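## Task

Scene 1: the cabinet front has one slot with no blanking panel. Fill that gap with one or more plain panels whose two ends are both latched in place. Spares are on the service cart to the robot's right. When finished, every other slot must still be closed just as it was at the start, and any panels not used must rest on the cart's top (or stacked on other panels there) within its rim. The robot must not topple or be left leaning, or the scene fails.

## Robot and tools

ROBOT. TidyBot++: a wheeled base (0.54 m long, 0.50 m wide, 0.38 m tall) on four powered casters, carrying a single seven-joint arm with a two-finger gripper. There is only one arm. Its shoulder sits 0.12 m ahead of the base centre, 0.68 m up. Link lengths: upper arm 0.42 m, forearm 0.31 m, hand 0.31 m. The arm starts folded, hand pointing down. Cameras: base_camera (fixed on the base, looking forward) and wrist_camera (looks along the hand).

FRAMES. Base frame: origin on the floor beneath the base centre, x ahead, y to the left, z up, metres. hand_pose and hand_target are reported in it; hand_pose is the point between the finger pads, with the hand's z axis running out along the fingers and the fingers closing along its y axis. Odometry frame = base frame at scene start; base_odometry gives x, y and heading (rad, positive left, -3.142 to 3.142), counted from wheel turns, so slip shows up as travel and drift of a few cm grows over many moves. base_tilt is in degrees, forward and right positive.

TOOLS.
move: one action. Keys: base, joints, target, speeds, min_time_s, plus cameras and blocking. With no action it just reports state and images.
- base: an object with any of translate_m (forward +, -2 to 2 m), strafe_m (left +, -2 to 2 m), rotate_rad (counter-clockwise +, -6.3 to 6.3 rad). These are offsets relative to the base's own axes at the moment the command begins, not positions. Translate and strafe together form one straight run.
- joints: absolute angles by name: joint_1_rad (any angle; positive turns the arm clockwise seen from above, the opposite sign to rotate_rad), joint_2_rad (-2.249 to 2.249, shoulder, 0 = upper arm vertical), joint_3_rad (any), joint_4_rad (-2.579 to 2.579, elbow), joint_5_rad (any), joint_6_rad (-2.099 to 2.099, wrist), joint_7_rad (any; at 1.57 with the hand down, fingers open left/right), gripper_pos (0 open, about 85 mm gap, to 1 closed). Continuous joints go the short way, so send steps under half a turn.
- target: one list of seven numbers, an absolute hand pose in the base frame: x, y, z in metres then quaternion qw, qx, qy, qz. With target, joints may only carry gripper_pos.
- speeds: caps for this action only; translate_m/strafe_m 0.05 to 0.5 m/s (give one value for a combined run), rotate_rad 0.1 to 1.57 rad/s.
- min_time_s: 0.1 to 8 s, the shortest duration for each arm motion.
- blocking: true or omitted waits until everything rests; false returns within about 0.5 s while motion continues. A new move overrides only the parts it names.
wait: seconds 0 to 10; returns early once motions finish. stop: brakes all running motions. zoom_image: camera name and region [x0, y0, x1, y1] in image pixels, at most 504 by 504, from that camera's newest image. read_manual: licence texts only. finished_scene: scene number (1 or 2); ends the scene irreversibly.

RESULTS. move reads done or the worst status. base_status, joint_status, hand_status: done, moving, off_target (rested away from target, may still push), not_followed (a self-collision check withheld targets; joint command not followed or pose unreachable), contact_stop, time_out (base after 14 s; hand wanders up to 10 s on an unreachable pose), torque_fault, limit_stop_at_motor_heat. A stop you did not order, a refused call or a torque fault cancels the remaining calls of that reply. motor_effort is percent of maximum torque with the peak in brackets. Temperatures: MOTOR HOT from 60 °C, an over-temperature stop at 75 °C. ARM HIT means a hard hit on the base or itself. on_its_own lists uncommanded actions.

PRACTICE. After a target, correct by adding (desired minus read position) to your last target; to hold still, resend hand_target, not hand_pose. A held load sags the arm. Fingers at 1 squeeze 100 to 150 N; off_target means something is gripped. No check stops the arm hitting the base or furniture, and it keeps pushing. Avoid: dropping or flinging panels, knocking anything off the work area or to the floor, hard collisions, driving while the arm is caught high up, reaching far from folded over nearby furniture, swinging a stretched arm sideways (tipping), and strong twists or pulls on the gripper. Check images, zooming where useful, that both panel ends are seated before finishing.

Each tool is called after "Emit:" by a JSON object that holds its "method" and its "body", one argument or row to a line.

## Session

Emit:
{"method": "move", "body": {
  "cameras": ["all"]
}}

Scene clock: 0.00 s.
Motor temperatures (°C): [28 31 31 30 36 32 32]
base_odometry: x=+0.000 y=+0.000 heading=+0.000
base_tilt: forward=+0.1 right=+0.2
base_status: not commanded
joint_positions: joint_1_rad=+0.008 joint_2_rad=-0.366 joint_3_rad=+3.171 joint_4_rad=-2.523 joint_5_rad=-0.032 joint_6_rad=-0.867 joint_7_rad=+1.551 gripper_pos=+0.000
joint_status: not commanded
motor_effort: joint_1_rad=+0 joint_2_rad=+0 joint_3_rad=+0 joint_4_rad=+10 joint_5_rad=+0 joint_6_rad=+1 joint_7_rad=+0
hand_pose: x=+0.2672 y=+0.0048 z=+0.5918 quat_wxyz=(-0.018, +0.997, -0.037, +0.058) (m; base frame)
hand_target: x=+0.2675 y=+0.0048 z=+0.5920 quat_wxyz=(-0.018, +0.997, -0.037, +0.059) (m; base frame)
hand_status: not commanded
pictures: base_camera, wrist_camera

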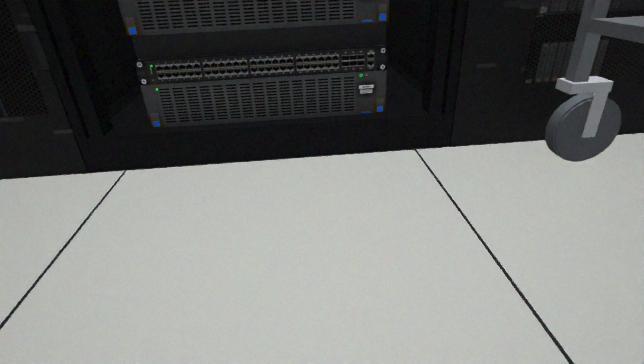

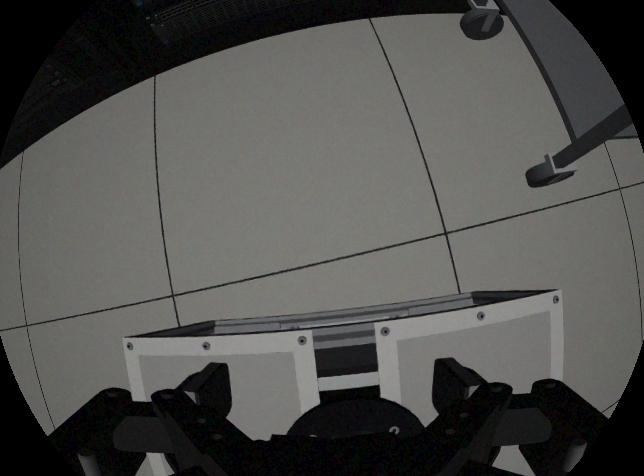

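Emit:
{"method": "move", "body": {
  "joints": {"joint_6_rad": 0.6},
  "cameras": ["wrist_camera"]
}}

Emit:
{"method": "move", "body": {
  "joints": {"joint_1_rad": 1.0, "joint_6_rad": 0.2},
  "cameras": ["wrist_camera"]
}}

Scene clock: 7.67 s.
move: done
base_odometry: x=+0.000 y=+0.000 heading=+0.000
base_tilt: forward=+0.1 right=+0.1
base_status: not commanded
joint_positions: joint_1_rad=+0.008 joint_2_rad=-0.366 joint_3_rad=+3.171 joint_4_rad=-2.524 joint_5_rad=-0.032 joint_6_rad=+0.515 joint_7_rad=+1.551 gripper_pos=+0.000
joint_status: all done
motor_effort: joint_1_rad=+0(1) joint_2_rad=-5(6) joint_3_rad=+1(1) joint_4_rad=+17(17) joint_5_rad=+1(2) joint_6_rad=+10(10) joint_7_rad=+0(1)
hand_pose: x=+0.5404 y=-0.0203 z=+0.8776 quat_wxyz=(-0.003, +0.732, -0.039, +0.681) (m; base frame)
hand_target: x=+0.5415 y=-0.0213 z=+0.9051 quat_wxyz=(-0.002, +0.701, -0.039, +0.712) (m; base frame)
hand_status: not commanded
pictures: wrist_camera
camera_calibration:
wrist_camera: T_world_to_cam=[[-0.0523482, -0.995659, -0.076958, 0.0777408], [-0.0580462, 0.0799671, -0.995106, 0.959951], [0.99694, -0.0476248, -0.0619804, -0.348893], [0, 0, 0, 1]] pos_world=[0.407616, -0.0159771, 0.939611]

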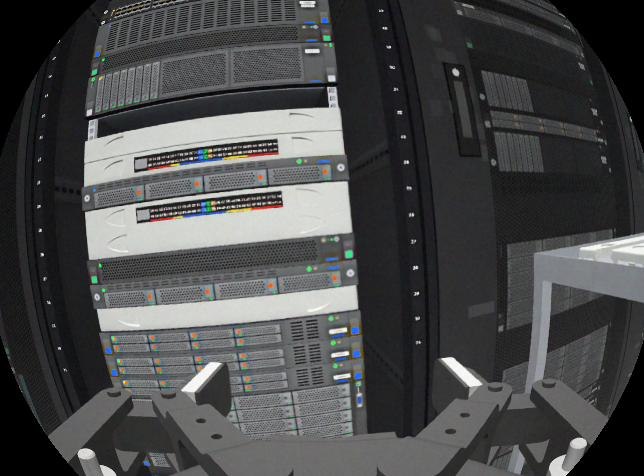

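Scene clock: 9.93 s.
move: done
base_odometry: x=+0.000 y=+0.000 heading=+0.000
base_tilt: forward=+0.1 right=+0.1
base_status: not commanded
joint_positions: joint_1_rad=+0.985 joint_2_rad=-0.366 joint_3_rad=+3.171 joint_4_rad=-2.524 joint_5_rad=-0.032 joint_6_rad=+0.272 joint_7_rad=+1.551 gripper_pos=+0.000
joint_status: all done
motor_effort: joint_1_rad=+0(2) joint_2_rad=-5(6) joint_3_rad=+1(1) joint_4_rad=+17(18) joint_5_rad=+1(2) joint_6_rad=+10(11) joint_7_rad=-1(1)
hand_pose: x=+0.3329 y=-0.3467 z=+0.8038 quat_wxyz=(+0.271, +0.695, -0.415, +0.521) (m; base frame)
hand_target: x=+0.3245 y=-0.3433 z=+0.7836 quat_wxyz=(+0.260, +0.709, -0.430, +0.494) (m; base frame)
hand_status: not commanded
pictures: wrist_camera
camera_calibration:
wrist_camera: T_world_to_cam=[[-0.859412, -0.505622, -0.0758799, 0.173815], [-0.0898737, 0.295495, -0.951108, 0.950598], [0.503323, -0.810574, -0.299394, -0.0715099], [0, 0, 0, 1]] pos_world=[0.270805, -0.250976, 0.8959]

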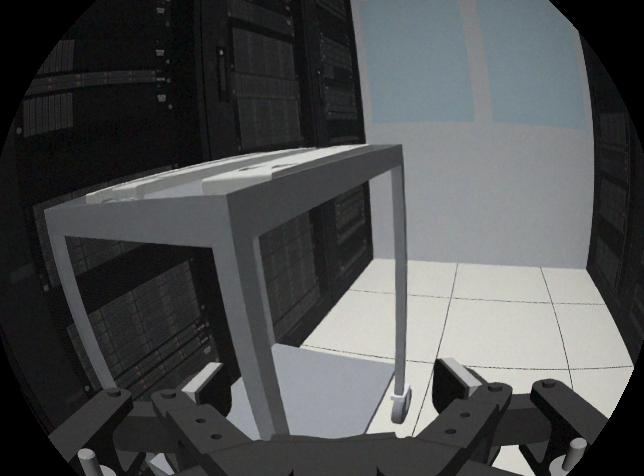

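Emit:
{"method": "move", "body": {
  "joints": {"joint_1_rad": 0.0, "joint_2_rad": -0.4, "joint_4_rad": -1.8, "joint_6_rad": -0.2},
  "cameras": ["wrist_camera"]
}}

Emit:
{"method": "zoom_image", "body": {
  "camera": "wrist_camera",
  "region": [60, 100, 460, 400]
}}

Emit:
{"method": "move", "body": {
  "joints": {"joint_1_rad": 0.9, "joint_2_rad": -0.2, "joint_4_rad": -1.4, "joint_6_rad": -0.9},
  "cameras": ["wrist_camera"]
}}

Emit:
{"method": "zoom_image", "body": {
  "camera": "wrist_camera",
  "region": [60, 80, 500, 400]
}}

Scene clock: 21.43 s.
move: done
base_odometry: x=+0.000 y=+0.000 heading=+0.000
base_tilt: forward=+0.1 right=+0.1
base_status: not commanded
joint_positions: joint_1_rad=+0.015 joint_2_rad=-0.378 joint_3_rad=+3.170 joint_4_rad=-1.828 joint_5_rad=-0.032 joint_6_rad=-0.128 joint_7_rad=+1.551 gripper_pos=+0.000
joint_status: all done
motor_effort: joint_1_rad=+0(1) joint_2_rad=-6(8) joint_3_rad=+0(2) joint_4_rad=+19(20) joint_5_rad=+1(2) joint_6_rad=+10(11) joint_7_rad=+0(1)
hand_pose: x=+0.5871 y=-0.0214 z=+1.1083 quat_wxyz=(-0.009, +0.709, -0.036, +0.704) (m; base frame)
hand_target: x=+0.5763 y=-0.0137 z=+1.1138 quat_wxyz=(-0.015, +0.717, -0.030, +0.697) (m; base frame)
hand_status: not commanded
pictures: wrist_camera
camera_calibration:
wrist_camera: T_world_to_cam=[[-0.0348125, -0.995991, -0.0823983, 0.0925683], [0.00677535, 0.0822112, -0.996592, 1.15601], [0.999371, -0.0352521, 0.00388622, -0.455322], [0, 0, 0, 1]] pos_world=[0.450426, -0.0188911, 1.16147]

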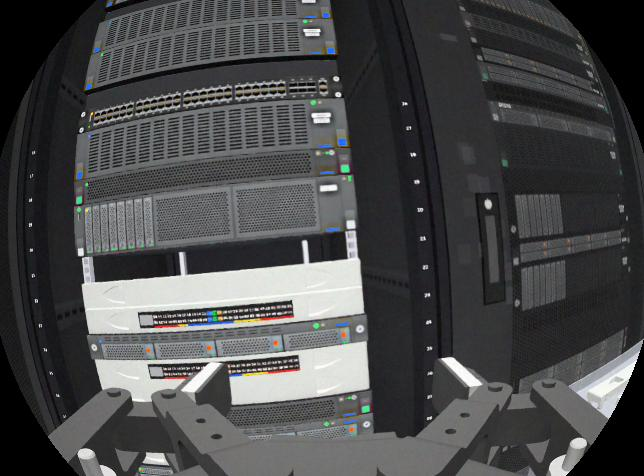

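Scaled by 1.260.

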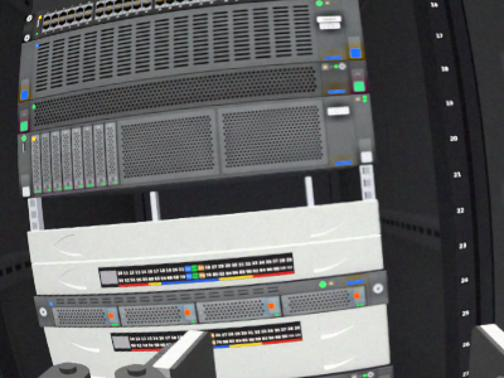

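Scene clock: 23.93 s.
move: done
base_odometry: x=+0.000 y=+0.000 heading=+0.000
base_tilt: forward=+0.1 right=+0.1
base_status: not commanded
joint_positions: joint_1_rad=+0.885 joint_2_rad=-0.225 joint_3_rad=+3.171 joint_4_rad=-1.430 joint_5_rad=-0.032 joint_6_rad=-0.829 joint_7_rad=+1.551 gripper_pos=+0.000
joint_status: all done
motor_effort: joint_1_rad=+1(2) joint_2_rad=-9(12) joint_3_rad=+0(2) joint_4_rad=+18(20) joint_5_rad=+1(2) joint_6_rad=+9(12) joint_7_rad=+0(1)
hand_pose: x=+0.4163 y=-0.3750 z=+1.0658 quat_wxyz=(+0.210, +0.757, -0.387, +0.483) (m; base frame)
hand_target: x=+0.4113 y=-0.3788 z=+1.0511 quat_wxyz=(+0.202, +0.770, -0.400, +0.455) (m; base frame)
hand_status: not commanded
pictures: wrist_camera
camera_calibration:
wrist_camera: T_world_to_cam=[[-0.791612, -0.606583, -0.0735359, 0.182593], [-0.212911, 0.386637, -0.897319, 1.24369], [0.57273, -0.694671, -0.435215, 0.101378], [0, 0, 0, 1]] pos_world=[0.351275, -0.299674, 1.17353]

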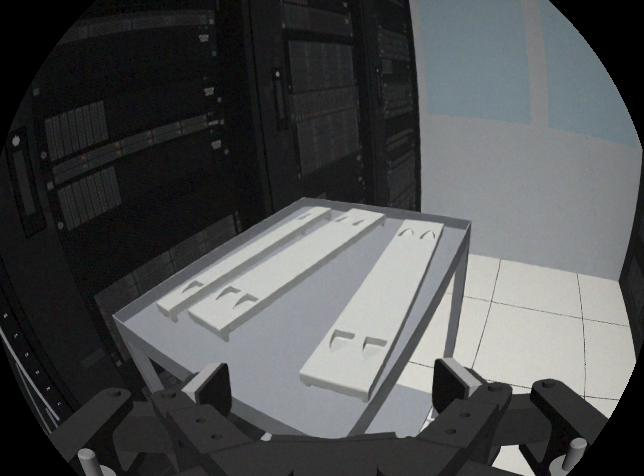

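Scaled by 1.145.

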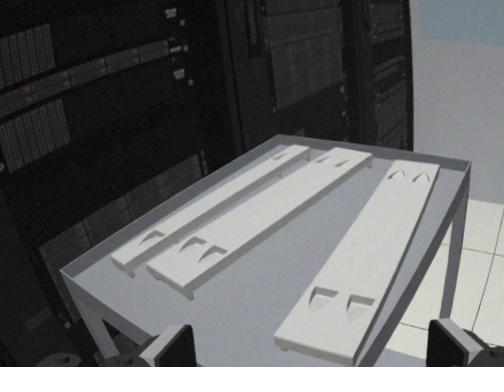

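Emit:
{"method": "move", "body": {
  "base": {"rotate_rad": -1.571},
  "joints": {"joint_1_rad": 0.0, "joint_2_rad": -0.3, "joint_4_rad": -1.5, "joint_6_rad": -1.0}
}}

Emit:
{"method": "move", "body": {
  "base": {"strafe_m": 0.62},
  "cameras": ["all"]
}}

Scene clock: 100.90 s.
move: done
base_odometry: x=+0.000 y=+0.000 heading=-1.570
base_tilt: forward=+0.1 right=+0.1
base_status: done
joint_positions: joint_1_rad=+0.015 joint_2_rad=-0.276 joint_3_rad=+3.170 joint_4_rad=-1.486 joint_5_rad=-0.032 joint_6_rad=-0.930 joint_7_rad=+1.551 gripper_pos=+0.000
joint_status: all done
motor_effort: joint_1_rad=+0(2) joint_2_rad=-8(12) joint_3_rad=+1(2) joint_4_rad=+18(19) joint_5_rad=+0(2) joint_6_rad=+9(10) joint_7_rad=-1(1)
hand_pose: x=+0.5607 y=-0.0122 z=+1.0303 quat_wxyz=(-0.014, +0.876, -0.032, +0.480) (m; base frame)
hand_target: x=+0.5397 y=-0.0047 z=+1.0147 quat_wxyz=(-0.018, +0.891, -0.025, +0.454) (m; base frame)
hand_status: not commanded
pictures: none

Scene clock: 103.50 s.
move: done
base_odometry: x=+0.620 y=+0.000 heading=-1.571
base_tilt: forward=+0.1 right=+0.1
base_status: done
joint_positions: joint_1_rad=+0.012 joint_2_rad=-0.277 joint_3_rad=+3.171 joint_4_rad=-1.486 joint_5_rad=-0.032 joint_6_rad=-0.931 joint_7_rad=+1.551 gripper_pos=+0.000
joint_status: not commanded
motor_effort: joint_1_rad=+0(1) joint_2_rad=-8(9) joint_3_rad=+1(2) joint_4_rad=+17(19) joint_5_rad=+1(2) joint_6_rad=+9(9) joint_7_rad=+0(1)
hand_pose: x=+0.5606 y=-0.0111 z=+1.0301 quat_wxyz=(-0.015, +0.877, -0.031, +0.480) (m; base frame)
hand_target: x=+0.5397 y=-0.0047 z=+1.0147 quat_wxyz=(-0.018, +0.891, -0.025, +0.454) (m; base frame)
hand_status: not commanded
pictures: base_camera, wrist_camera
camera_calibration:
wrist_camera: T_world_to_cam=[[-0.0473795, -0.996189, -0.073226, 0.0929811], [-0.526568, 0.0872043, -0.845649, 1.22094], [0.848812, -0.00150799, -0.528693, 0.205182], [0, 0, 0, 1]] pos_world=[0.47315, -0.0135347, 1.14777]

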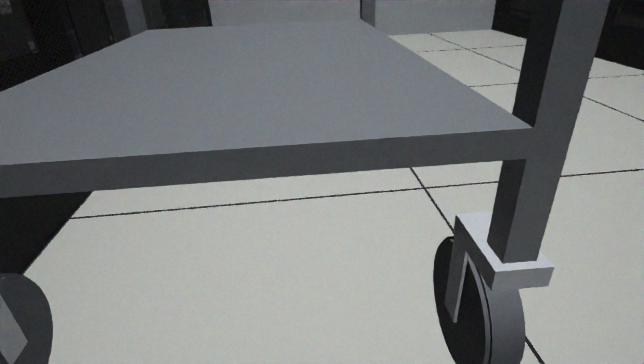

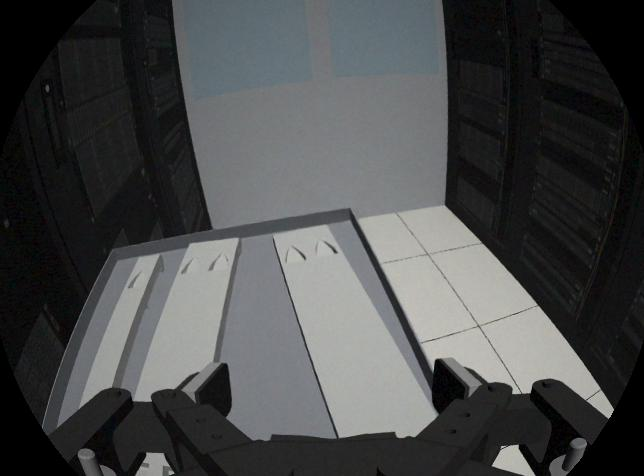

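Emit:
{"method": "move", "body": {
  "base": {"strafe_m": 0.10, "translate_m": 0.13},
  "speeds": {"translate_m": 0.2}
}}

Emit:
{"method": "move", "body": {
  "target": [0.56, 0.17, 0.96, 0, 0.985, 0, 0.174],
  "min_time_s": 2,
  "cameras": ["all"]
}}

Scene clock: 127.77 s.
move: done
base_odometry: x=+0.720 y=-0.130 heading=-1.570
base_tilt: forward=+0.1 right=+0.1
base_status: done
joint_positions: joint_1_rad=+0.011 joint_2_rad=-0.290 joint_3_rad=+3.170 joint_4_rad=-1.489 joint_5_rad=-0.032 joint_6_rad=-0.933 joint_7_rad=+1.551 gripper_pos=+0.000
joint_status: not commanded
motor_effort: joint_1_rad=+0(1) joint_2_rad=-8(13) joint_3_rad=+1(3) joint_4_rad=+18(19) joint_5_rad=+0(2) joint_6_rad=+9(9) joint_7_rad=+0(1)
hand_pose: x=+0.5554 y=-0.0104 z=+1.0341 quat_wxyz=(-0.015, +0.874, -0.030, +0.484) (m; base frame)
hand_target: x=+0.5397 y=-0.0047 z=+1.0147 quat_wxyz=(-0.018, +0.891, -0.025, +0.454) (m; base frame)
hand_status: not commanded
pictures: none

Scene clock: 130.40 s.
move: done
base_odometry: x=+0.720 y=-0.130 heading=-1.570
base_tilt: forward=+0.1 right=+0.1
base_status: not commanded
joint_positions: joint_1_rad=-0.443 joint_2_rad=+0.233 joint_3_rad=+3.135 joint_4_rad=-0.793 joint_5_rad=+0.111 joint_6_rad=-1.734 joint_7_rad=+1.211 gripper_pos=+0.000
joint_status: not commanded
motor_effort: joint_1_rad=+0(1) joint_2_rad=-21(23) joint_3_rad=+0(1) joint_4_rad=+14(18) joint_5_rad=+2(3) joint_6_rad=+4(9) joint_7_rad=+0(1)
hand_pose: x=+0.5664 y=+0.1794 z=+0.9670 quat_wxyz=(-0.028, +0.980, +0.025, +0.194) (m; base frame)
hand_target: x=+0.5600 y=+0.1700 z=+0.9600 quat_wxyz=(+0.000, +0.985, +0.000, +0.174) (m; base frame)
hand_status: done (0.013 m and 4.9 deg from the pose sent, 0.195 m and 38.1 deg at the start)
pictures: base_camera, wrist_camera
camera_calibration:
wrist_camera: T_world_to_cam=[[0.0427942, -0.997567, -0.0550313, 0.210002], [-0.919671, -0.0178119, -0.392286, 0.957165], [0.390351, 0.0673983, -0.918196, 0.791121], [0, 0, 0, 1]] pos_world=[0.562475, 0.17322, 1.11344]

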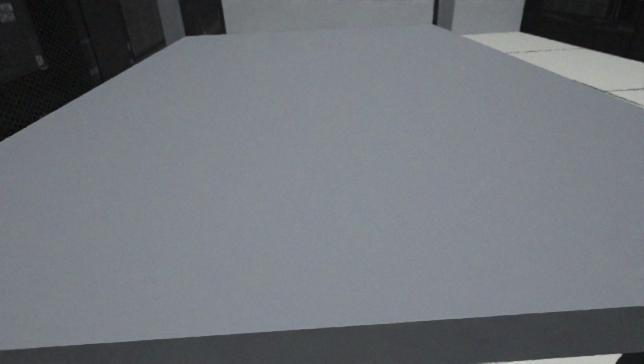

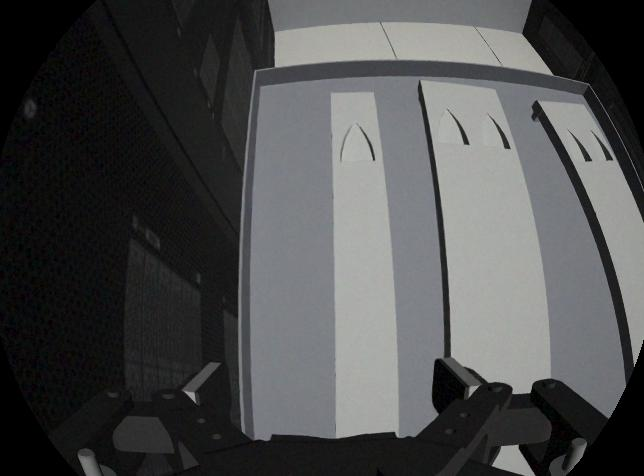

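Emit:
{"method": "move", "body": {
  "target": [0.59, 0.150, 0.895, 0.02, 0.997, 0.0, 0.07],
  "min_time_s": 2,
  "cameras": ["wrist_camera"]
}}

Scene clock: 155.17 s.
move: done
base_odometry: x=+0.720 y=-0.130 heading=-1.570
base_tilt: forward=+0.1 right=+0.1
base_status: not commanded
joint_positions: joint_1_rad=-0.392 joint_2_rad=+0.397 joint_3_rad=+3.168 joint_4_rad=-0.711 joint_5_rad=+0.111 joint_6_rad=-1.843 joint_7_rad=+1.213 gripper_pos=+0.000
joint_status: not commanded
motor_effort: joint_1_rad=+0(1) joint_2_rad=-25(28) joint_3_rad=+0(1) joint_4_rad=+13(15) joint_5_rad=+2(3) joint_6_rad=+3(5) joint_7_rad=+0(1)
hand_pose: x=+0.5985 y=+0.1528 z=+0.9061 quat_wxyz=(+0.019, +0.994, -0.015, +0.109) (m; base frame)
hand_target: x=+0.5900 y=+0.1500 z=+0.8950 quat_wxyz=(+0.020, +0.997, +0.000, +0.070) (m; base frame)
hand_status: done (0.014 m and 4.8 deg from the pose sent, 0.081 m and 15.7 deg at the start)
pictures: wrist_camera
camera_calibration:
wrist_camera: T_world_to_cam=[[-0.0521678, -0.998241, 0.0281739, 0.160377], [-0.972434, 0.0443581, -0.228922, 0.83638], [0.22727, -0.0393396, -0.973037, 0.888147], [0, 0, 0, 1]] pos_world=[0.619842, 0.157934, 1.05115]

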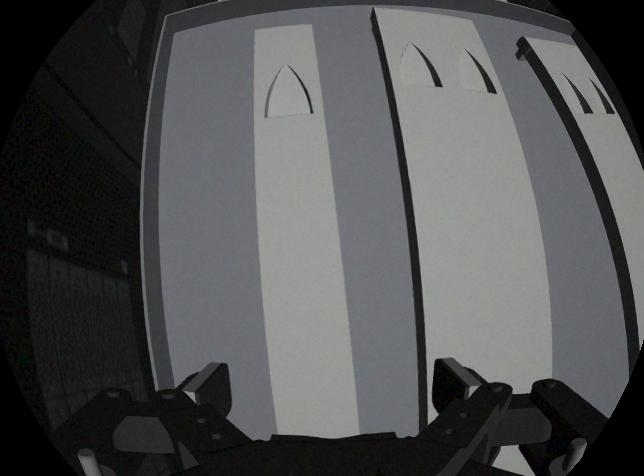

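Emit:
{"method": "move", "body": {
  "joints": {"joint_7_rad": 1.34},
  "cameras": ["wrist_camera"]
}}

Scene clock: 172.10 s.
move: done
base_odometry: x=+0.720 y=-0.130 heading=-1.570
base_tilt: forward=+0.1 right=+0.1
base_status: not commanded
joint_positions: joint_1_rad=-0.392 joint_2_rad=+0.397 joint_3_rad=+3.168 joint_4_rad=-0.711 joint_5_rad=+0.111 joint_6_rad=-1.844 joint_7_rad=+1.307 gripper_pos=+0.000
joint_status: all done
motor_effort: joint_1_rad=+0(1) joint_2_rad=-26(27) joint_3_rad=+0(1) joint_4_rad=+14(14) joint_5_rad=+2(3) joint_6_rad=+3(3) joint_7_rad=+0(1)
hand_pose: x=+0.5983 y=+0.1528 z=+0.9061 quat_wxyz=(+0.025, +0.993, +0.032, +0.108) (m; base frame)
hand_target: x=+0.5900 y=+0.1500 z=+0.8950 quat_wxyz=(+0.023, +0.996, +0.042, +0.069) (m; base frame)
hand_status: not commanded
pictures: wrist_camera
camera_calibration:
wrist_camera: T_world_to_cam=[[0.0400693, -0.998007, 0.0487456, 0.0863976], [-0.973206, -0.0500352, -0.224427, 0.847031], [0.226419, -0.0384469, -0.973271, 0.888741], [0, 0, 0, 1]] pos_world=[0.619645, 0.162776, 1.05087]

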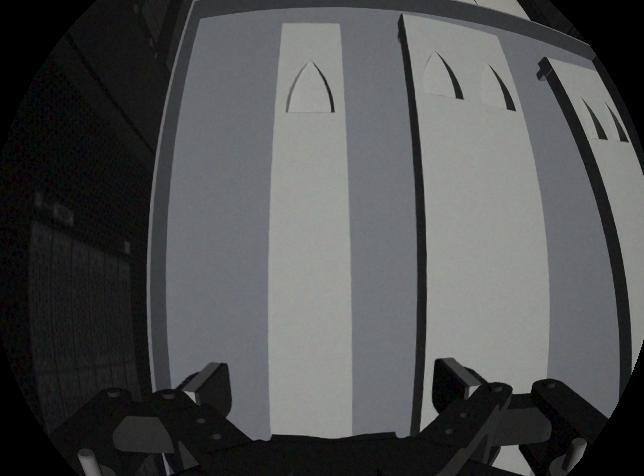

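Emit:
{"method": "move", "body": {
  "joints": {"joint_5_rad": 0.03}
}}

Emit:
{"method": "move", "body": {
  "cameras": ["wrist_camera"]
}}

Scene clock: 179.00 s.
move: done
base_odometry: x=+0.720 y=-0.130 heading=-1.570
base_tilt: forward=+0.1 right=+0.1
base_status: not commanded
joint_positions: joint_1_rad=-0.390 joint_2_rad=+0.397 joint_3_rad=+3.170 joint_4_rad=-0.711 joint_5_rad=+0.068 joint_6_rad=-1.844 joint_7_rad=+1.307 gripper_pos=+0.000
joint_status: all done
motor_effort: joint_1_rad=+0(1) joint_2_rad=-25(27) joint_3_rad=+0(1) joint_4_rad=+14(15) joint_5_rad=+2(2) joint_6_rad=+3(3) joint_7_rad=+0(1)
hand_pose: x=+0.5946 y=+0.1636 z=+0.9050 quat_wxyz=(+0.006, +0.994, +0.038, +0.101) (m; base frame)
hand_target: x=+0.5861 y=+0.1618 z=+0.8942 quat_wxyz=(+0.004, +0.997, +0.050, +0.064) (m; base frame)
hand_status: not commanded
pictures: none

Scene clock: 179.00 s.
Motor temperatures (°C): [28 31 31 31 35 32 32]
base_odometry: x=+0.720 y=-0.130 heading=-1.570
base_tilt: forward=+0.1 right=+0.1
base_status: not commanded
joint_positions: joint_1_rad=-0.390 joint_2_rad=+0.397 joint_3_rad=+3.170 joint_4_rad=-0.711 joint_5_rad=+0.068 joint_6_rad=-1.844 joint_7_rad=+1.307 gripper_pos=+0.000
joint_status: all done
motor_effort: joint_1_rad=+0(1) joint_2_rad=-25(27) joint_3_rad=+0(1) joint_4_rad=+14(15) joint_5_rad=+2(2) joint_6_rad=+3(3) joint_7_rad=+0(1)
hand_pose: x=+0.5946 y=+0.1636 z=+0.9050 quat_wxyz=(+0.006, +0.994, +0.038, +0.101) (m; base frame)
hand_target: x=+0.5861 y=+0.1618 z=+0.8942 quat_wxyz=(+0.004, +0.997, +0.050, +0.064) (m; base frame)
hand_status: not commanded
pictures: wrist_camera
camera_calibration:
wrist_camera: T_world_to_cam=[[0.0567601, -0.998305, 0.0128553, 0.12011], [-0.975331, -0.0581959, -0.212937, 0.83598], [0.213324, -0.00045186, -0.976981, 0.89384], [0, 0, 0, 1]] pos_world=[0.617862, 0.16896, 1.04973]

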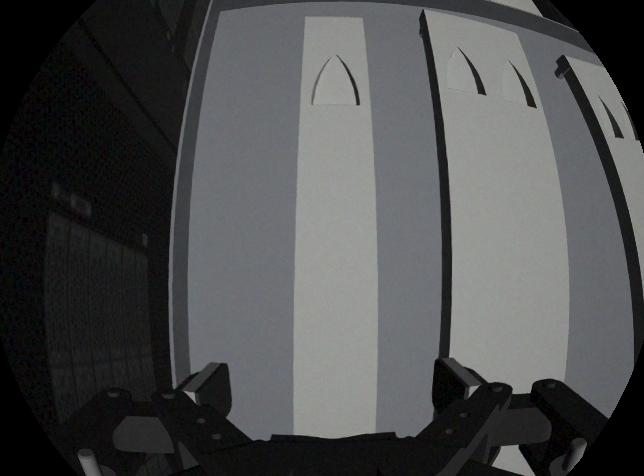

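Emit:
{"method": "move", "body": {
  "target": [0.592, 0.158, 0.855, 0.004, 0.997, 0.05, 0.05],
  "min_time_s": 1.5,
  "cameras": ["wrist_camera"]
}}

Scene clock: 187.00 s.
move: done
base_odometry: x=+0.720 y=-0.130 heading=-1.570
base_tilt: forward=+0.1 right=+0.1
base_status: not commanded
joint_positions: joint_1_rad=-0.357 joint_2_rad=+0.397 joint_3_rad=+3.151 joint_4_rad=-0.822 joint_5_rad=+0.068 joint_6_rad=-1.843 joint_7_rad=+1.307 gripper_pos=+0.000
joint_status: not commanded
motor_effort: joint_1_rad=+0(1) joint_2_rad=-25(27) joint_3_rad=+1(1) joint_4_rad=+14(15) joint_5_rad=+2(2) joint_6_rad=+2(3) joint_7_rad=+0(1)
hand_pose: x=+0.5787 y=+0.1473 z=+0.8684 quat_wxyz=(+0.021, +0.998, +0.032, +0.048) (m; base frame)
hand_target: x=+0.5920 y=+0.1580 z=+0.8550 quat_wxyz=(+0.004, +0.997, +0.050, +0.050) (m; base frame)
hand_status: done (0.022 m and 2.8 deg from the pose sent, 0.050 m and 6.1 deg at the start)
pictures: wrist_camera
camera_calibration:
wrist_camera: T_world_to_cam=[[0.0427088, -0.998314, 0.0393128, 0.0902716], [-0.993194, -0.0466918, -0.106707, 0.728026], [0.108363, -0.0344879, -0.993513, 0.941551], [0, 0, 0, 1]] pos_world=[0.617186, 0.156584, 1.00958]

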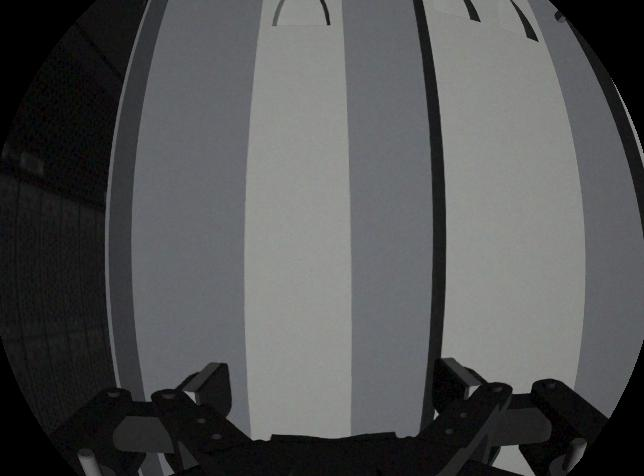

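Emit:
{"method": "move", "body": {
  "joints": {"joint_1_rad": -0.405, "joint_2_rad": 0.43},
  "min_time_s": 1,
  "cameras": ["wrist_camera"]
}}

Scene clock: 198.67 s.
move: done
base_odometry: x=+0.720 y=-0.130 heading=-1.570
base_tilt: forward=+0.1 right=+0.1
base_status: not commanded
joint_positions: joint_1_rad=-0.392 joint_2_rad=+0.397 joint_3_rad=+3.149 joint_4_rad=-0.822 joint_5_rad=+0.068 joint_6_rad=-1.843 joint_7_rad=+1.307 gripper_pos=+0.000
joint_status: all done
motor_effort: joint_1_rad=+0(1) joint_2_rad=-26(27) joint_3_rad=+0(1) joint_4_rad=+14(15) joint_5_rad=+2(2) joint_6_rad=+2(2) joint_7_rad=-1(1)
hand_pose: x=+0.5730 y=+0.1640 z=+0.8684 quat_wxyz=(+0.019, +0.997, +0.050, +0.048) (m; base frame)
hand_target: x=+0.5826 y=+0.1890 z=+0.8493 quat_wxyz=(+0.004, +0.996, +0.082, +0.045) (m; base frame)
hand_status: not commanded
pictures: wrist_camera
camera_calibration:
wrist_camera: T_world_to_cam=[[0.079314, -0.996096, 0.0387492, 0.0863291], [-0.990834, -0.0830398, -0.106549, 0.727564], [0.109351, -0.0299432, -0.993552, 0.941475], [0, 0, 0, 1]] pos_world=[0.611097, 0.1746, 1.00958]

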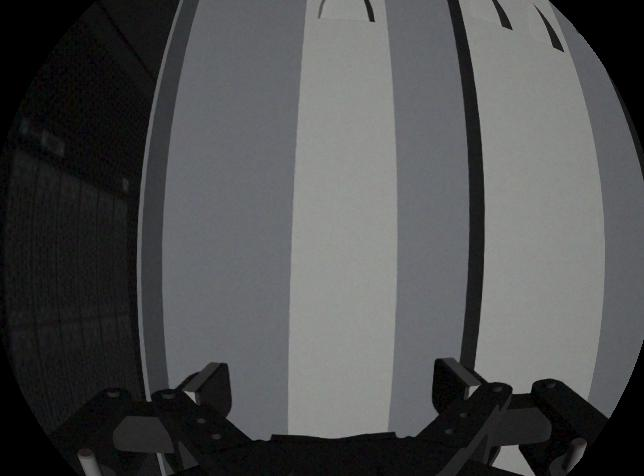

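Emit:
{"method": "move", "body": {
  "joints": {"joint_1_rad": -0.385, "joint_2_rad": 0.47, "joint_5_rad": -0.02, "joint_7_rad": 1.24},
  "min_time_s": 1,
  "cameras": ["wrist_camera"]
}}

Scene clock: 206.00 s.
move: done
base_odometry: x=+0.720 y=-0.130 heading=-1.570
base_tilt: forward=+0.1 right=+0.1
base_status: not commanded
joint_positions: joint_1_rad=-0.392 joint_2_rad=+0.436 joint_3_rad=+3.149 joint_4_rad=-0.822 joint_5_rad=+0.034 joint_6_rad=-1.843 joint_7_rad=+1.285 gripper_pos=+0.000
joint_status: all done
motor_effort: joint_1_rad=+0(1) joint_2_rad=-27(29) joint_3_rad=+0(1) joint_4_rad=+15(15) joint_5_rad=+2(3) joint_6_rad=+2(2) joint_7_rad=+0(1)
hand_pose: x=+0.5756 y=+0.1762 z=+0.8491 quat_wxyz=(+0.010, +0.999, +0.045, +0.025) (m; base frame)
hand_target: x=+0.5854 y=+0.1987 z=+0.8290 quat_wxyz=(-0.017, +0.999, +0.031, +0.016) (m; base frame)
hand_status: not commanded
pictures: wrist_camera
camera_calibration:
wrist_camera: T_world_to_cam=[[0.0697657, -0.997395, 0.018309, 0.122163], [-0.995648, -0.0707569, -0.0606545, 0.690741], [0.061792, -0.0139978, -0.997991, 0.95066], [0, 0, 0, 1]] pos_world=[0.620469, 0.184027, 0.98841]

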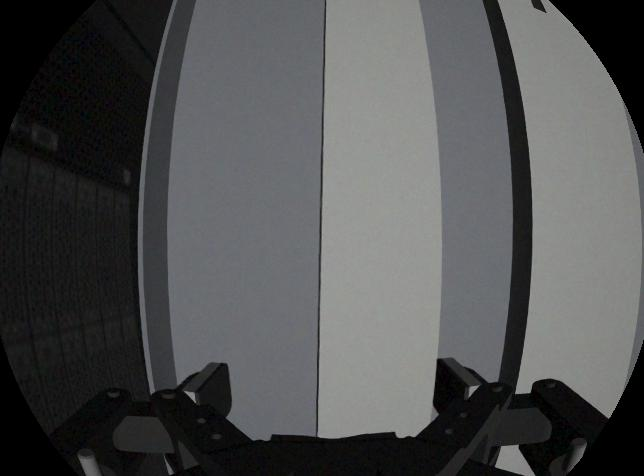

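Emit:
{"method": "move", "body": {
  "joints": {"joint_1_rad": -0.34},
  "min_time_s": 1,
  "cameras": ["wrist_camera"]
}}

Scene clock: 212.00 s.
move: done
base_odometry: x=+0.720 y=-0.130 heading=-1.570
base_tilt: forward=+0.1 right=+0.1
base_status: not commanded
joint_positions: joint_1_rad=-0.354 joint_2_rad=+0.436 joint_3_rad=+3.149 joint_4_rad=-0.822 joint_5_rad=+0.033 joint_6_rad=-1.843 joint_7_rad=+1.285 gripper_pos=+0.000
joint_status: all done
motor_effort: joint_1_rad=+0(1) joint_2_rad=-27(28) joint_3_rad=+0(1) joint_4_rad=+14(15) joint_5_rad=+1(2) joint_6_rad=+2(2) joint_7_rad=+0(1)
hand_pose: x=+0.5818 y=+0.1591 z=+0.8491 quat_wxyz=(+0.010, +0.999, +0.026, +0.025) (m; base frame)
hand_target: x=+0.5938 y=+0.1775 z=+0.8290 quat_wxyz=(-0.017, +1.000, +0.009, +0.016) (m; base frame)
hand_status: not commanded
pictures: wrist_camera
camera_calibration:
wrist_camera: T_world_to_cam=[[0.0323524, -0.999319, 0.0177526, 0.127165], [-0.997608, -0.0333726, -0.0605432, 0.69091], [0.0610944, -0.0157515, -0.998008, 0.950732], [0, 0, 0, 1]] pos_world=[0.627059, 0.165111, 0.988411]

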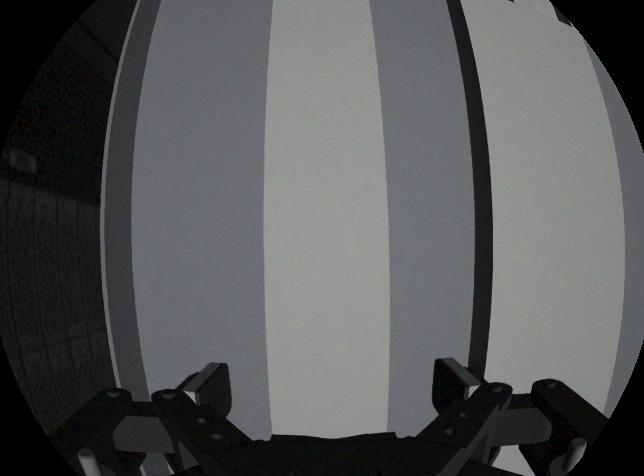

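Emit:
{"method": "move", "body": {
  "joints": {"joint_2_rad": 0.39},
  "min_time_s": 1,
  "cameras": ["wrist_camera"]
}}

Scene clock: 225.40 s.
move: done
base_odometry: x=+0.720 y=-0.130 heading=-1.570
base_tilt: forward=+0.1 right=+0.1
base_status: not commanded
joint_positions: joint_1_rad=-0.354 joint_2_rad=+0.423 joint_3_rad=+3.149 joint_4_rad=-0.822 joint_5_rad=+0.033 joint_6_rad=-1.843 joint_7_rad=+1.285 gripper_pos=+0.000
joint_status: all done
motor_effort: joint_1_rad=+1(1) joint_2_rad=-27(28) joint_3_rad=+1(1) joint_4_rad=+14(14) joint_5_rad=+2(2) joint_6_rad=+2(2) joint_7_rad=+0(1)
hand_pose: x=+0.5797 y=+0.1583 z=+0.8555 quat_wxyz=(+0.008, +0.999, +0.026, +0.031) (m; base frame)
hand_target: x=+0.5812 y=+0.1730 z=+0.8691 quat_wxyz=(-0.030, +0.998, +0.009, +0.054) (m; base frame)
hand_status: not commanded
pictures: wrist_camera
camera_calibration:
wrist_camera: T_world_to_cam=[[0.0321088, -0.999391, 0.013643, 0.130012], [-0.996787, -0.0330213, -0.0729793, 0.699288], [0.0733854, -0.0112559, -0.99724, 0.948807], [0, 0, 0, 1]] pos_world=[0.623238, 0.163704, 0.995449]

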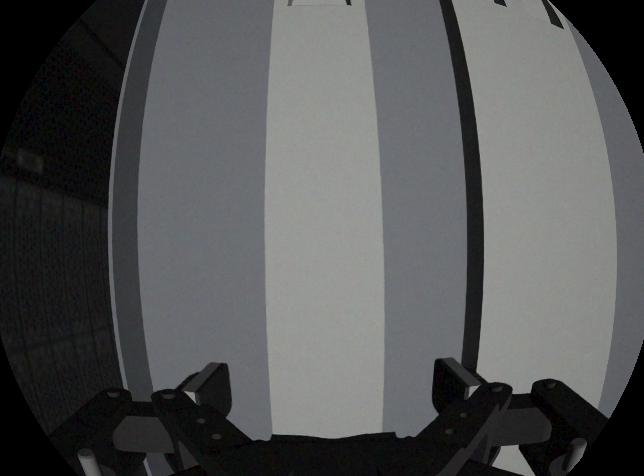

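Emit:
{"method": "move", "body": {
  "joints": {"gripper_pos": 0.7},
  "cameras": ["wrist_camera"]
}}

Scene clock: 235.07 s.
move: off_target
base_odometry: x=+0.720 y=-0.129 heading=-1.570
base_tilt: forward=+0.1 right=+0.1
base_status: not commanded
joint_positions: joint_1_rad=-0.354 joint_2_rad=+0.420 joint_3_rad=+3.149 joint_4_rad=-0.825 joint_5_rad=+0.032 joint_6_rad=-1.843 joint_7_rad=+1.285 gripper_pos=+0.549
joint_status: gripper_pos off_target (ended at +0.549, target +0.700)
motor_effort: joint_1_rad=+0(1) joint_2_rad=-27(28) joint_3_rad=+0(1) joint_4_rad=+14(15) joint_5_rad=+1(2) joint_6_rad=+1(2) joint_7_rad=+0(1)
hand_pose: x=+0.5786 y=+0.1582 z=+0.8561 quat_wxyz=(+0.008, +0.999, +0.026, +0.031) (m; base frame)
hand_target: x=+0.5812 y=+0.1730 z=+0.8691 quat_wxyz=(-0.030, +0.998, +0.009, +0.054) (m; base frame)
hand_status: not commanded
pictures: wrist_camera
camera_calibration:
wrist_camera: T_world_to_cam=[[0.0325627, -0.999388, 0.0127698, 0.130324], [-0.996772, -0.0334103, -0.0730083, 0.698216], [0.0733903, -0.0103512, -0.99725, 0.949449], [0, 0, 0, 1]] pos_world=[0.622038, 0.1634, 0.996149]

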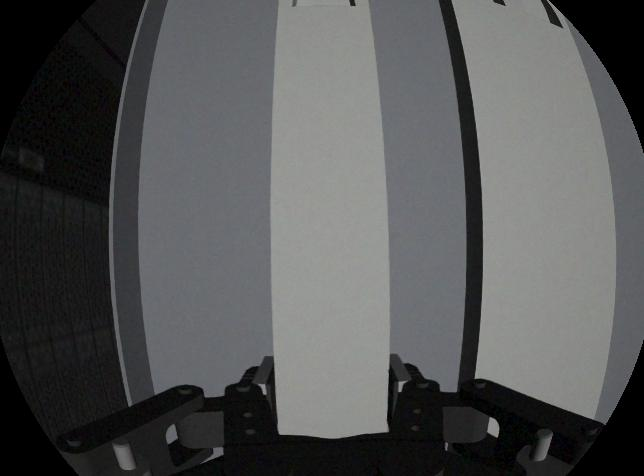

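Emit:
{"method": "move", "body": {
  "target": [0.56, 0.16, 0.94, -0.01, 0.998, 0.02, 0.06],
  "min_time_s": 3,
  "cameras": ["wrist_camera"]
}}

Scene clock: 248.00 s.
move: done
base_odometry: x=+0.720 y=-0.129 heading=-1.570
base_tilt: forward=+0.2 right=+0.1
base_status: not commanded
joint_positions: joint_1_rad=-0.354 joint_2_rad=+0.420 joint_3_rad=+3.155 joint_4_rad=-0.526 joint_5_rad=+0.032 joint_6_rad=-2.021 joint_7_rad=+1.285 gripper_pos=+0.549
joint_status: not commanded
motor_effort: joint_1_rad=+1(1) joint_2_rad=-26(28) joint_3_rad=+0(1) joint_4_rad=+13(15) joint_5_rad=+1(2) joint_6_rad=+3(3) joint_7_rad=+0(1)
hand_pose: x=+0.5738 y=+0.1554 z=+0.9434 quat_wxyz=(-0.011, +0.996, +0.020, +0.088) (m; base frame)
hand_target: x=+0.5600 y=+0.1600 z=+0.9400 quat_wxyz=(-0.010, +0.998, +0.020, +0.060) (m; base frame)
hand_status: done (0.015 m and 3.2 deg from the pose sent, 0.086 m and 4.0 deg at the start)
pictures: wrist_camera
camera_calibration:
wrist_camera: T_world_to_cam=[[0.0235907, -0.999401, -0.0253246, 0.167763], [-0.982221, -0.0184513, -0.186817, 0.796422], [0.186238, 0.0292816, -0.982068, 0.951596], [0, 0, 0, 1]] pos_world=[0.601081, 0.154493, 1.08757]

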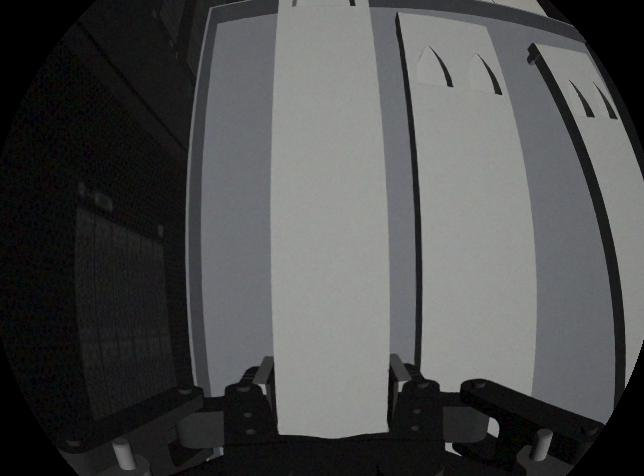

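Emit:
{"method": "move", "body": {
  "base": {"translate_m": -0.28, "strafe_m": -0.64},
  "speeds": {"translate_m": 0.35}
}}

Emit:
{"method": "move", "body": {
  "base": {"rotate_rad": 1.57},
  "speeds": {"rotate_rad": 0.8},
  "cameras": ["all"]
}}

Scene clock: 262.33 s.
move: done
base_odometry: x=+0.080 y=+0.150 heading=-1.570
base_tilt: forward=+0.1 right=+0.1
base_status: done
joint_positions: joint_1_rad=-0.364 joint_2_rad=+0.422 joint_3_rad=+3.159 joint_4_rad=-0.525 joint_5_rad=+0.032 joint_6_rad=-2.026 joint_7_rad=+1.285 gripper_pos=+0.549
joint_status: not commanded
motor_effort: joint_1_rad=+0(3) joint_2_rad=-26(28) joint_3_rad=+0(1) joint_4_rad=+13(14) joint_5_rad=+1(2) joint_6_rad=+2(4) joint_7_rad=+0(1)
hand_pose: x=+0.5721 y=+0.1580 z=+0.9424 quat_wxyz=(-0.010, +0.996, +0.023, +0.085) (m; base frame)
hand_target: x=+0.5600 y=+0.1600 z=+0.9400 quat_wxyz=(-0.010, +0.998, +0.020, +0.060) (m; base frame)
hand_status: not commanded
pictures: none

Scene clock: 265.10 s.
move: done
base_odometry: x=+0.080 y=+0.150 heading=-0.001
base_tilt: forward=+0.1 right=+0.1
base_status: done
joint_positions: joint_1_rad=-0.371 joint_2_rad=+0.422 joint_3_rad=+3.163 joint_4_rad=-0.525 joint_5_rad=+0.032 joint_6_rad=-2.026 joint_7_rad=+1.285 gripper_pos=+0.549
joint_status: not commanded
motor_effort: joint_1_rad=+0(3) joint_2_rad=-27(28) joint_3_rad=+0(2) joint_4_rad=+13(14) joint_5_rad=+2(3) joint_6_rad=+3(3) joint_7_rad=+0(1)
hand_pose: x=+0.5714 y=+0.1601 z=+0.9424 quat_wxyz=(-0.009, +0.996, +0.025, +0.086) (m; base frame)
hand_target: x=+0.5600 y=+0.1600 z=+0.9400 quat_wxyz=(-0.010, +0.998, +0.020, +0.060) (m; base frame)
hand_status: not commanded
pictures: base_camera, wrist_camera
camera_calibration:
wrist_camera: T_world_to_cam=[[0.0321668, -0.999283, -0.0199799, 0.162563], [-0.982893, -0.0279995, -0.182036, 0.791366], [0.181346, 0.0254936, -0.983089, 0.955139], [0, 0, 0, 1]] pos_world=[0.599388, 0.160254, 1.08629]

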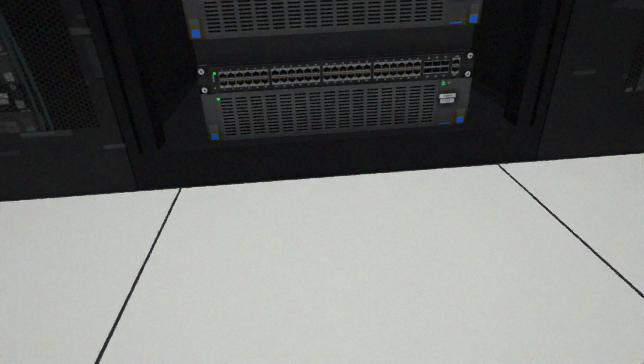

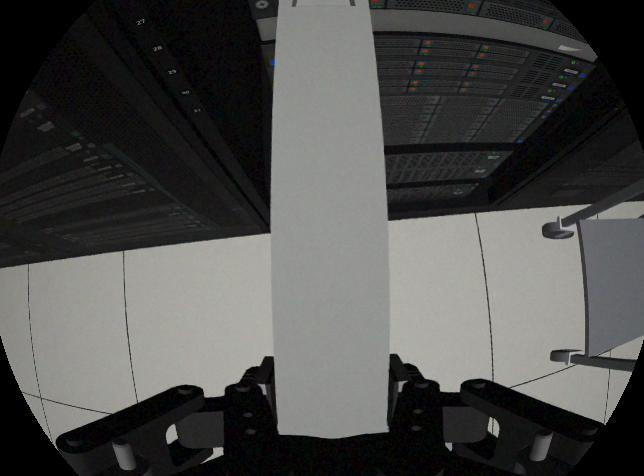

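Emit:
{"method": "move", "body": {
  "joints": {"joint_1_rad": 0.0, "joint_2_rad": -0.35, "joint_4_rad": -1.7, "joint_5_rad": 0.0, "joint_6_rad": -0.2},
  "min_time_s": 3
}}

Emit:
{"method": "move", "body": {
  "joints": {"joint_7_rad": 0.0},
  "min_time_s": 2,
  "cameras": ["wrist_camera"]
}}

Scene clock: 296.53 s.
move: done
base_odometry: x=+0.080 y=+0.150 heading=-0.001
base_tilt: forward=+0.1 right=+0.1
base_status: not commanded
joint_positions: joint_1_rad=-0.016 joint_2_rad=-0.326 joint_3_rad=+3.163 joint_4_rad=-1.693 joint_5_rad=+0.032 joint_6_rad=-0.298 joint_7_rad=+1.285 gripper_pos=+0.549
joint_status: all done
motor_effort: joint_1_rad=+0(2) joint_2_rad=-9(28) joint_3_rad=+1(1) joint_4_rad=+20(21) joint_5_rad=+0(3) joint_6_rad=+11(12) joint_7_rad=+0(1)
hand_pose: x=+0.6021 y=-0.0069 z=+1.1150 quat_wxyz=(-0.083, +0.733, -0.101, +0.668) (m; base frame)
hand_target: x=+0.5928 y=-0.0147 z=+1.1524 quat_wxyz=(-0.101, +0.690, -0.116, +0.707) (m; base frame)
hand_status: not commanded
pictures: none

Scene clock: 299.20 s.
move: done
base_odometry: x=+0.080 y=+0.150 heading=-0.001
base_tilt: forward=+0.1 right=+0.1
base_status: not commanded
joint_positions: joint_1_rad=-0.016 joint_2_rad=-0.326 joint_3_rad=+3.163 joint_4_rad=-1.693 joint_5_rad=+0.032 joint_6_rad=-0.296 joint_7_rad=+0.049 gripper_pos=+0.549
joint_status: all done
motor_effort: joint_1_rad=+1(1) joint_2_rad=-9(10) joint_3_rad=+1(1) joint_4_rad=+21(21) joint_5_rad=+1(2) joint_6_rad=+11(12) joint_7_rad=+0(1)
hand_pose: x=+0.6021 y=-0.0069 z=+1.1155 quat_wxyz=(-0.455, +0.538, -0.506, +0.497) (m; base frame)
hand_target: x=+0.5928 y=-0.0147 z=+1.1524 quat_wxyz=(-0.501, +0.486, -0.503, +0.509) (m; base frame)
hand_status: not commanded
pictures: wrist_camera
camera_calibration:
wrist_camera: T_world_to_cam=[[-0.0894799, -0.053308, -0.994561, 1.16509], [0.0200938, 0.998267, -0.0553145, 0.110231], [0.995786, -0.024934, -0.0882536, -0.364894], [0, 0, 0, 1]] pos_world=[0.465394, -0.0570292, 1.13265]

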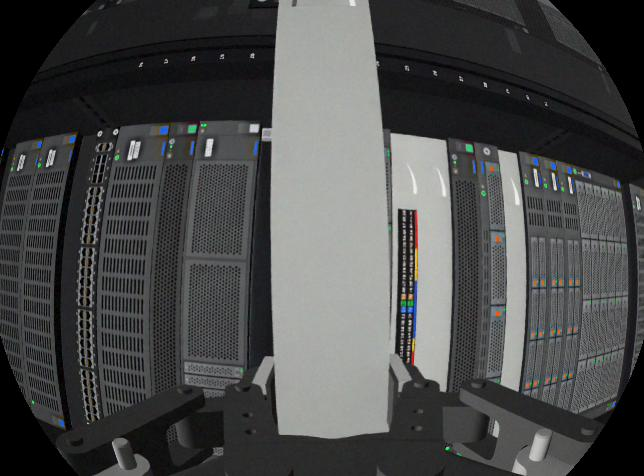

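Emit:
{"method": "move", "body": {
  "base": {"rotate_rad": 0.12},
  "joints": {"joint_6_rad": -0.11, "joint_7_rad": -0.07}
}}

Emit:
{"method": "move", "body": {
  "base": {"strafe_m": -0.1},
  "cameras": ["all"]
}}

Scene clock: 344.27 s.
move: done
base_odometry: x=+0.080 y=+0.150 heading=+0.118
base_tilt: forward=+0.1 right=+0.1
base_status: done
joint_positions: joint_1_rad=-0.009 joint_2_rad=-0.328 joint_3_rad=+3.163 joint_4_rad=-1.700 joint_5_rad=+0.032 joint_6_rad=-0.193 joint_7_rad=-0.033 gripper_pos=+0.549
joint_status: all done
motor_effort: joint_1_rad=+0(2) joint_2_rad=-10(10) joint_3_rad=+0(3) joint_4_rad=+21(22) joint_5_rad=+2(2) joint_6_rad=+11(13) joint_7_rad=+0(1)
hand_pose: x=+0.6032 y=-0.0096 z=+1.1441 quat_wxyz=(-0.499, +0.492, -0.505, +0.504) (m; base frame)
hand_target: x=+0.5910 y=-0.0149 z=+1.1804 quat_wxyz=(-0.541, +0.446, -0.496, +0.513) (m; base frame)
hand_status: not commanded
pictures: none

Scene clock: 345.47 s.
move: done
base_odometry: x=+0.092 y=+0.051 heading=+0.119
base_tilt: forward=+0.1 right=+0.1
base_status: done
joint_positions: joint_1_rad=-0.008 joint_2_rad=-0.328 joint_3_rad=+3.170 joint_4_rad=-1.700 joint_5_rad=+0.032 joint_6_rad=-0.193 joint_7_rad=-0.033 gripper_pos=+0.549
joint_status: not commanded
motor_effort: joint_1_rad=+0(2) joint_2_rad=-9(10) joint_3_rad=+1(3) joint_4_rad=+20(21) joint_5_rad=+1(2) joint_6_rad=+11(12) joint_7_rad=+0(0)
hand_pose: x=+0.6032 y=-0.0139 z=+1.1441 quat_wxyz=(-0.498, +0.490, -0.507, +0.505) (m; base frame)
hand_target: x=+0.5910 y=-0.0149 z=+1.1804 quat_wxyz=(-0.541, +0.446, -0.496, +0.513) (m; base frame)
hand_status: not commanded
pictures: base_camera, wrist_camera
camera_calibration:
wrist_camera: T_world_to_cam=[[0.00951937, 0.0299808, -0.999505, 1.14026], [0.0365351, 0.998873, 0.0303098, 0.0108875], [0.999287, -0.0368055, 0.00841329, -0.476464], [0, 0, 0, 1]] pos_world=[0.464872, -0.0625976, 1.14337]

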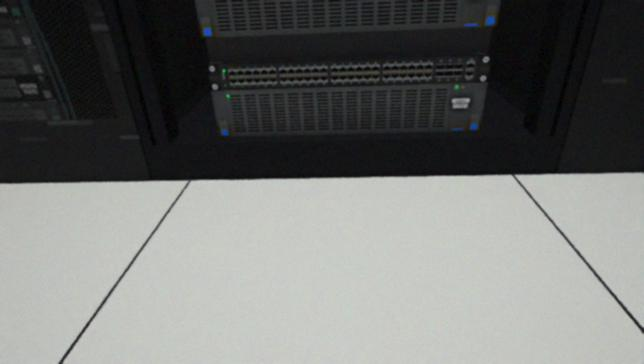

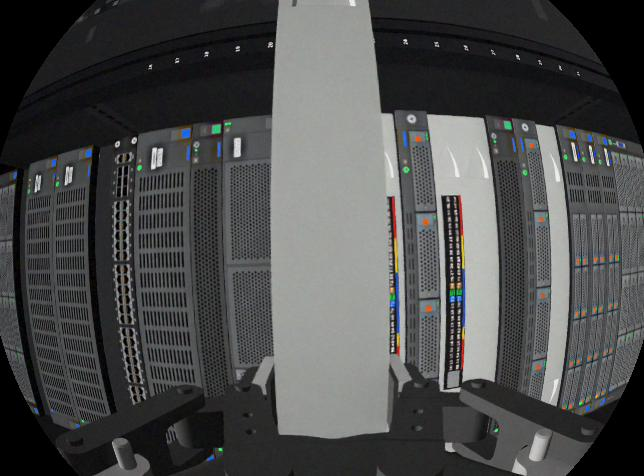

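Emit:
{"method": "move", "body": {
  "base": {"translate_m": 0.15, "strafe_m": 0.012},
  "speeds": {"translate_m": 0.2},
  "joints": {"joint_2_rad": -0.41, "joint_6_rad": -0.14, "joint_7_rad": 0.04},
  "min_time_s": 1,
  "cameras": ["wrist_camera"]
}}

Scene clock: 406.80 s.
move: done
base_odometry: x=+0.240 y=+0.080 heading=+0.119
base_tilt: forward=+0.1 right=+0.1
base_status: done
joint_positions: joint_1_rad=-0.008 joint_2_rad=-0.385 joint_3_rad=+3.170 joint_4_rad=-1.700 joint_5_rad=+0.032 joint_6_rad=-0.193 joint_7_rad=-0.006 gripper_pos=+0.549
joint_status: all done
motor_effort: joint_1_rad=-1(1) joint_2_rad=-7(10) joint_3_rad=+1(1) joint_4_rad=+20(22) joint_5_rad=+1(2) joint_6_rad=+11(12) joint_7_rad=+0(1)
hand_pose: x=+0.5762 y=-0.0141 z=+1.1707 quat_wxyz=(-0.505, +0.482, -0.487, +0.526) (m; base frame)
hand_target: x=+0.5617 y=-0.0149 z=+1.1986 quat_wxyz=(-0.519, +0.464, -0.463, +0.548) (m; base frame)
hand_status: not commanded
pictures: wrist_camera
camera_calibration:
wrist_camera: T_world_to_cam=[[0.0652724, 0.00277482, -0.997864, 1.13273], [0.0364571, 0.999322, 0.00516362, 0.0407749], [0.997201, -0.0367162, 0.065127, -0.514943], [0, 0, 0, 1]] pos_world=[0.43808, -0.0627972, 1.16364]

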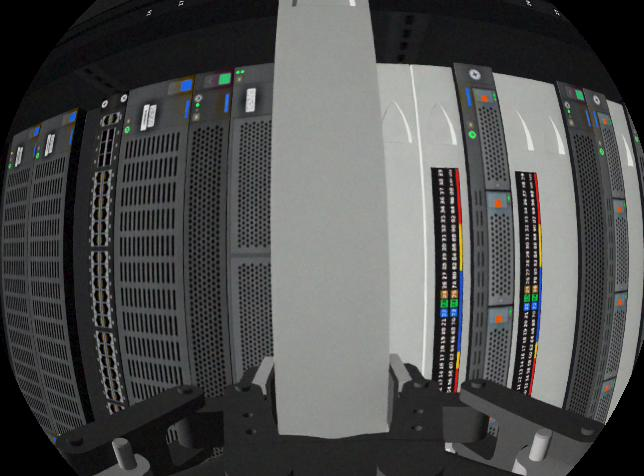

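Emit:
{"method": "move", "body": {
  "joints": {"joint_4_rad": -1.63, "joint_6_rad": -0.2},
  "min_time_s": 1
}}

Scene clock: 426.90 s.
move: done
base_odometry: x=+0.240 y=+0.080 heading=+0.119
base_tilt: forward=+0.1 right=+0.1
base_status: not commanded
joint_positions: joint_1_rad=-0.008 joint_2_rad=-0.385 joint_3_rad=+3.170 joint_4_rad=-1.664 joint_5_rad=+0.032 joint_6_rad=-0.193 joint_7_rad=-0.006 gripper_pos=+0.549
joint_status: all done
motor_effort: joint_1_rad=+0(1) joint_2_rad=-6(8) joint_3_rad=+1(1) joint_4_rad=+20(21) joint_5_rad=+0(2) joint_6_rad=+11(12) joint_7_rad=+0(0)
hand_pose: x=+0.5722 y=-0.0143 z=+1.1926 quat_wxyz=(-0.513, +0.472, -0.478, +0.534) (m; base frame)
hand_target: x=+0.5544 y=-0.0149 z=+1.2225 quat_wxyz=(-0.521, +0.462, -0.460, +0.551) (m; base frame)
hand_status: not commanded
pictures: none

Emit:
{"method": "move", "body": {
  "joints": {"joint_6_rad": -0.32},
  "min_time_s": 1,
  "cameras": ["wrist_camera"]
}}

Scene clock: 432.93 s.
move: done
base_odometry: x=+0.240 y=+0.080 heading=+0.119
base_tilt: forward=+0.1 right=+0.1
base_status: not commanded
joint_positions: joint_1_rad=-0.008 joint_2_rad=-0.385 joint_3_rad=+3.170 joint_4_rad=-1.664 joint_5_rad=+0.032 joint_6_rad=-0.256 joint_7_rad=-0.006 gripper_pos=+0.549
joint_status: all done
motor_effort: joint_1_rad=+0(1) joint_2_rad=-7(8) joint_3_rad=+1(1) joint_4_rad=+20(21) joint_5_rad=+2(2) joint_6_rad=+11(12) joint_7_rad=+0(0)
hand_pose: x=+0.5735 y=-0.0147 z=+1.1729 quat_wxyz=(-0.498, +0.488, -0.494, +0.519) (m; base frame)
hand_target: x=+0.5578 y=-0.0146 z=+1.1854 quat_wxyz=(-0.494, +0.493, -0.491, +0.521) (m; base frame)
hand_status: not commanded
pictures: wrist_camera
camera_calibration:
wrist_camera: T_world_to_cam=[[0.0378853, 0.0037971, -0.999275, 1.1525], [0.038335, 0.999251, 0.0052504, 0.0403268], [0.998547, -0.0385061, 0.0377114, -0.480992], [0, 0, 0, 1]] pos_world=[0.435084, -0.0631939, 1.16959]

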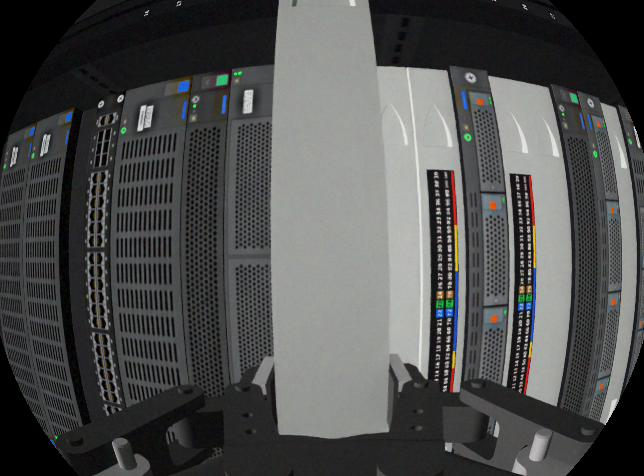

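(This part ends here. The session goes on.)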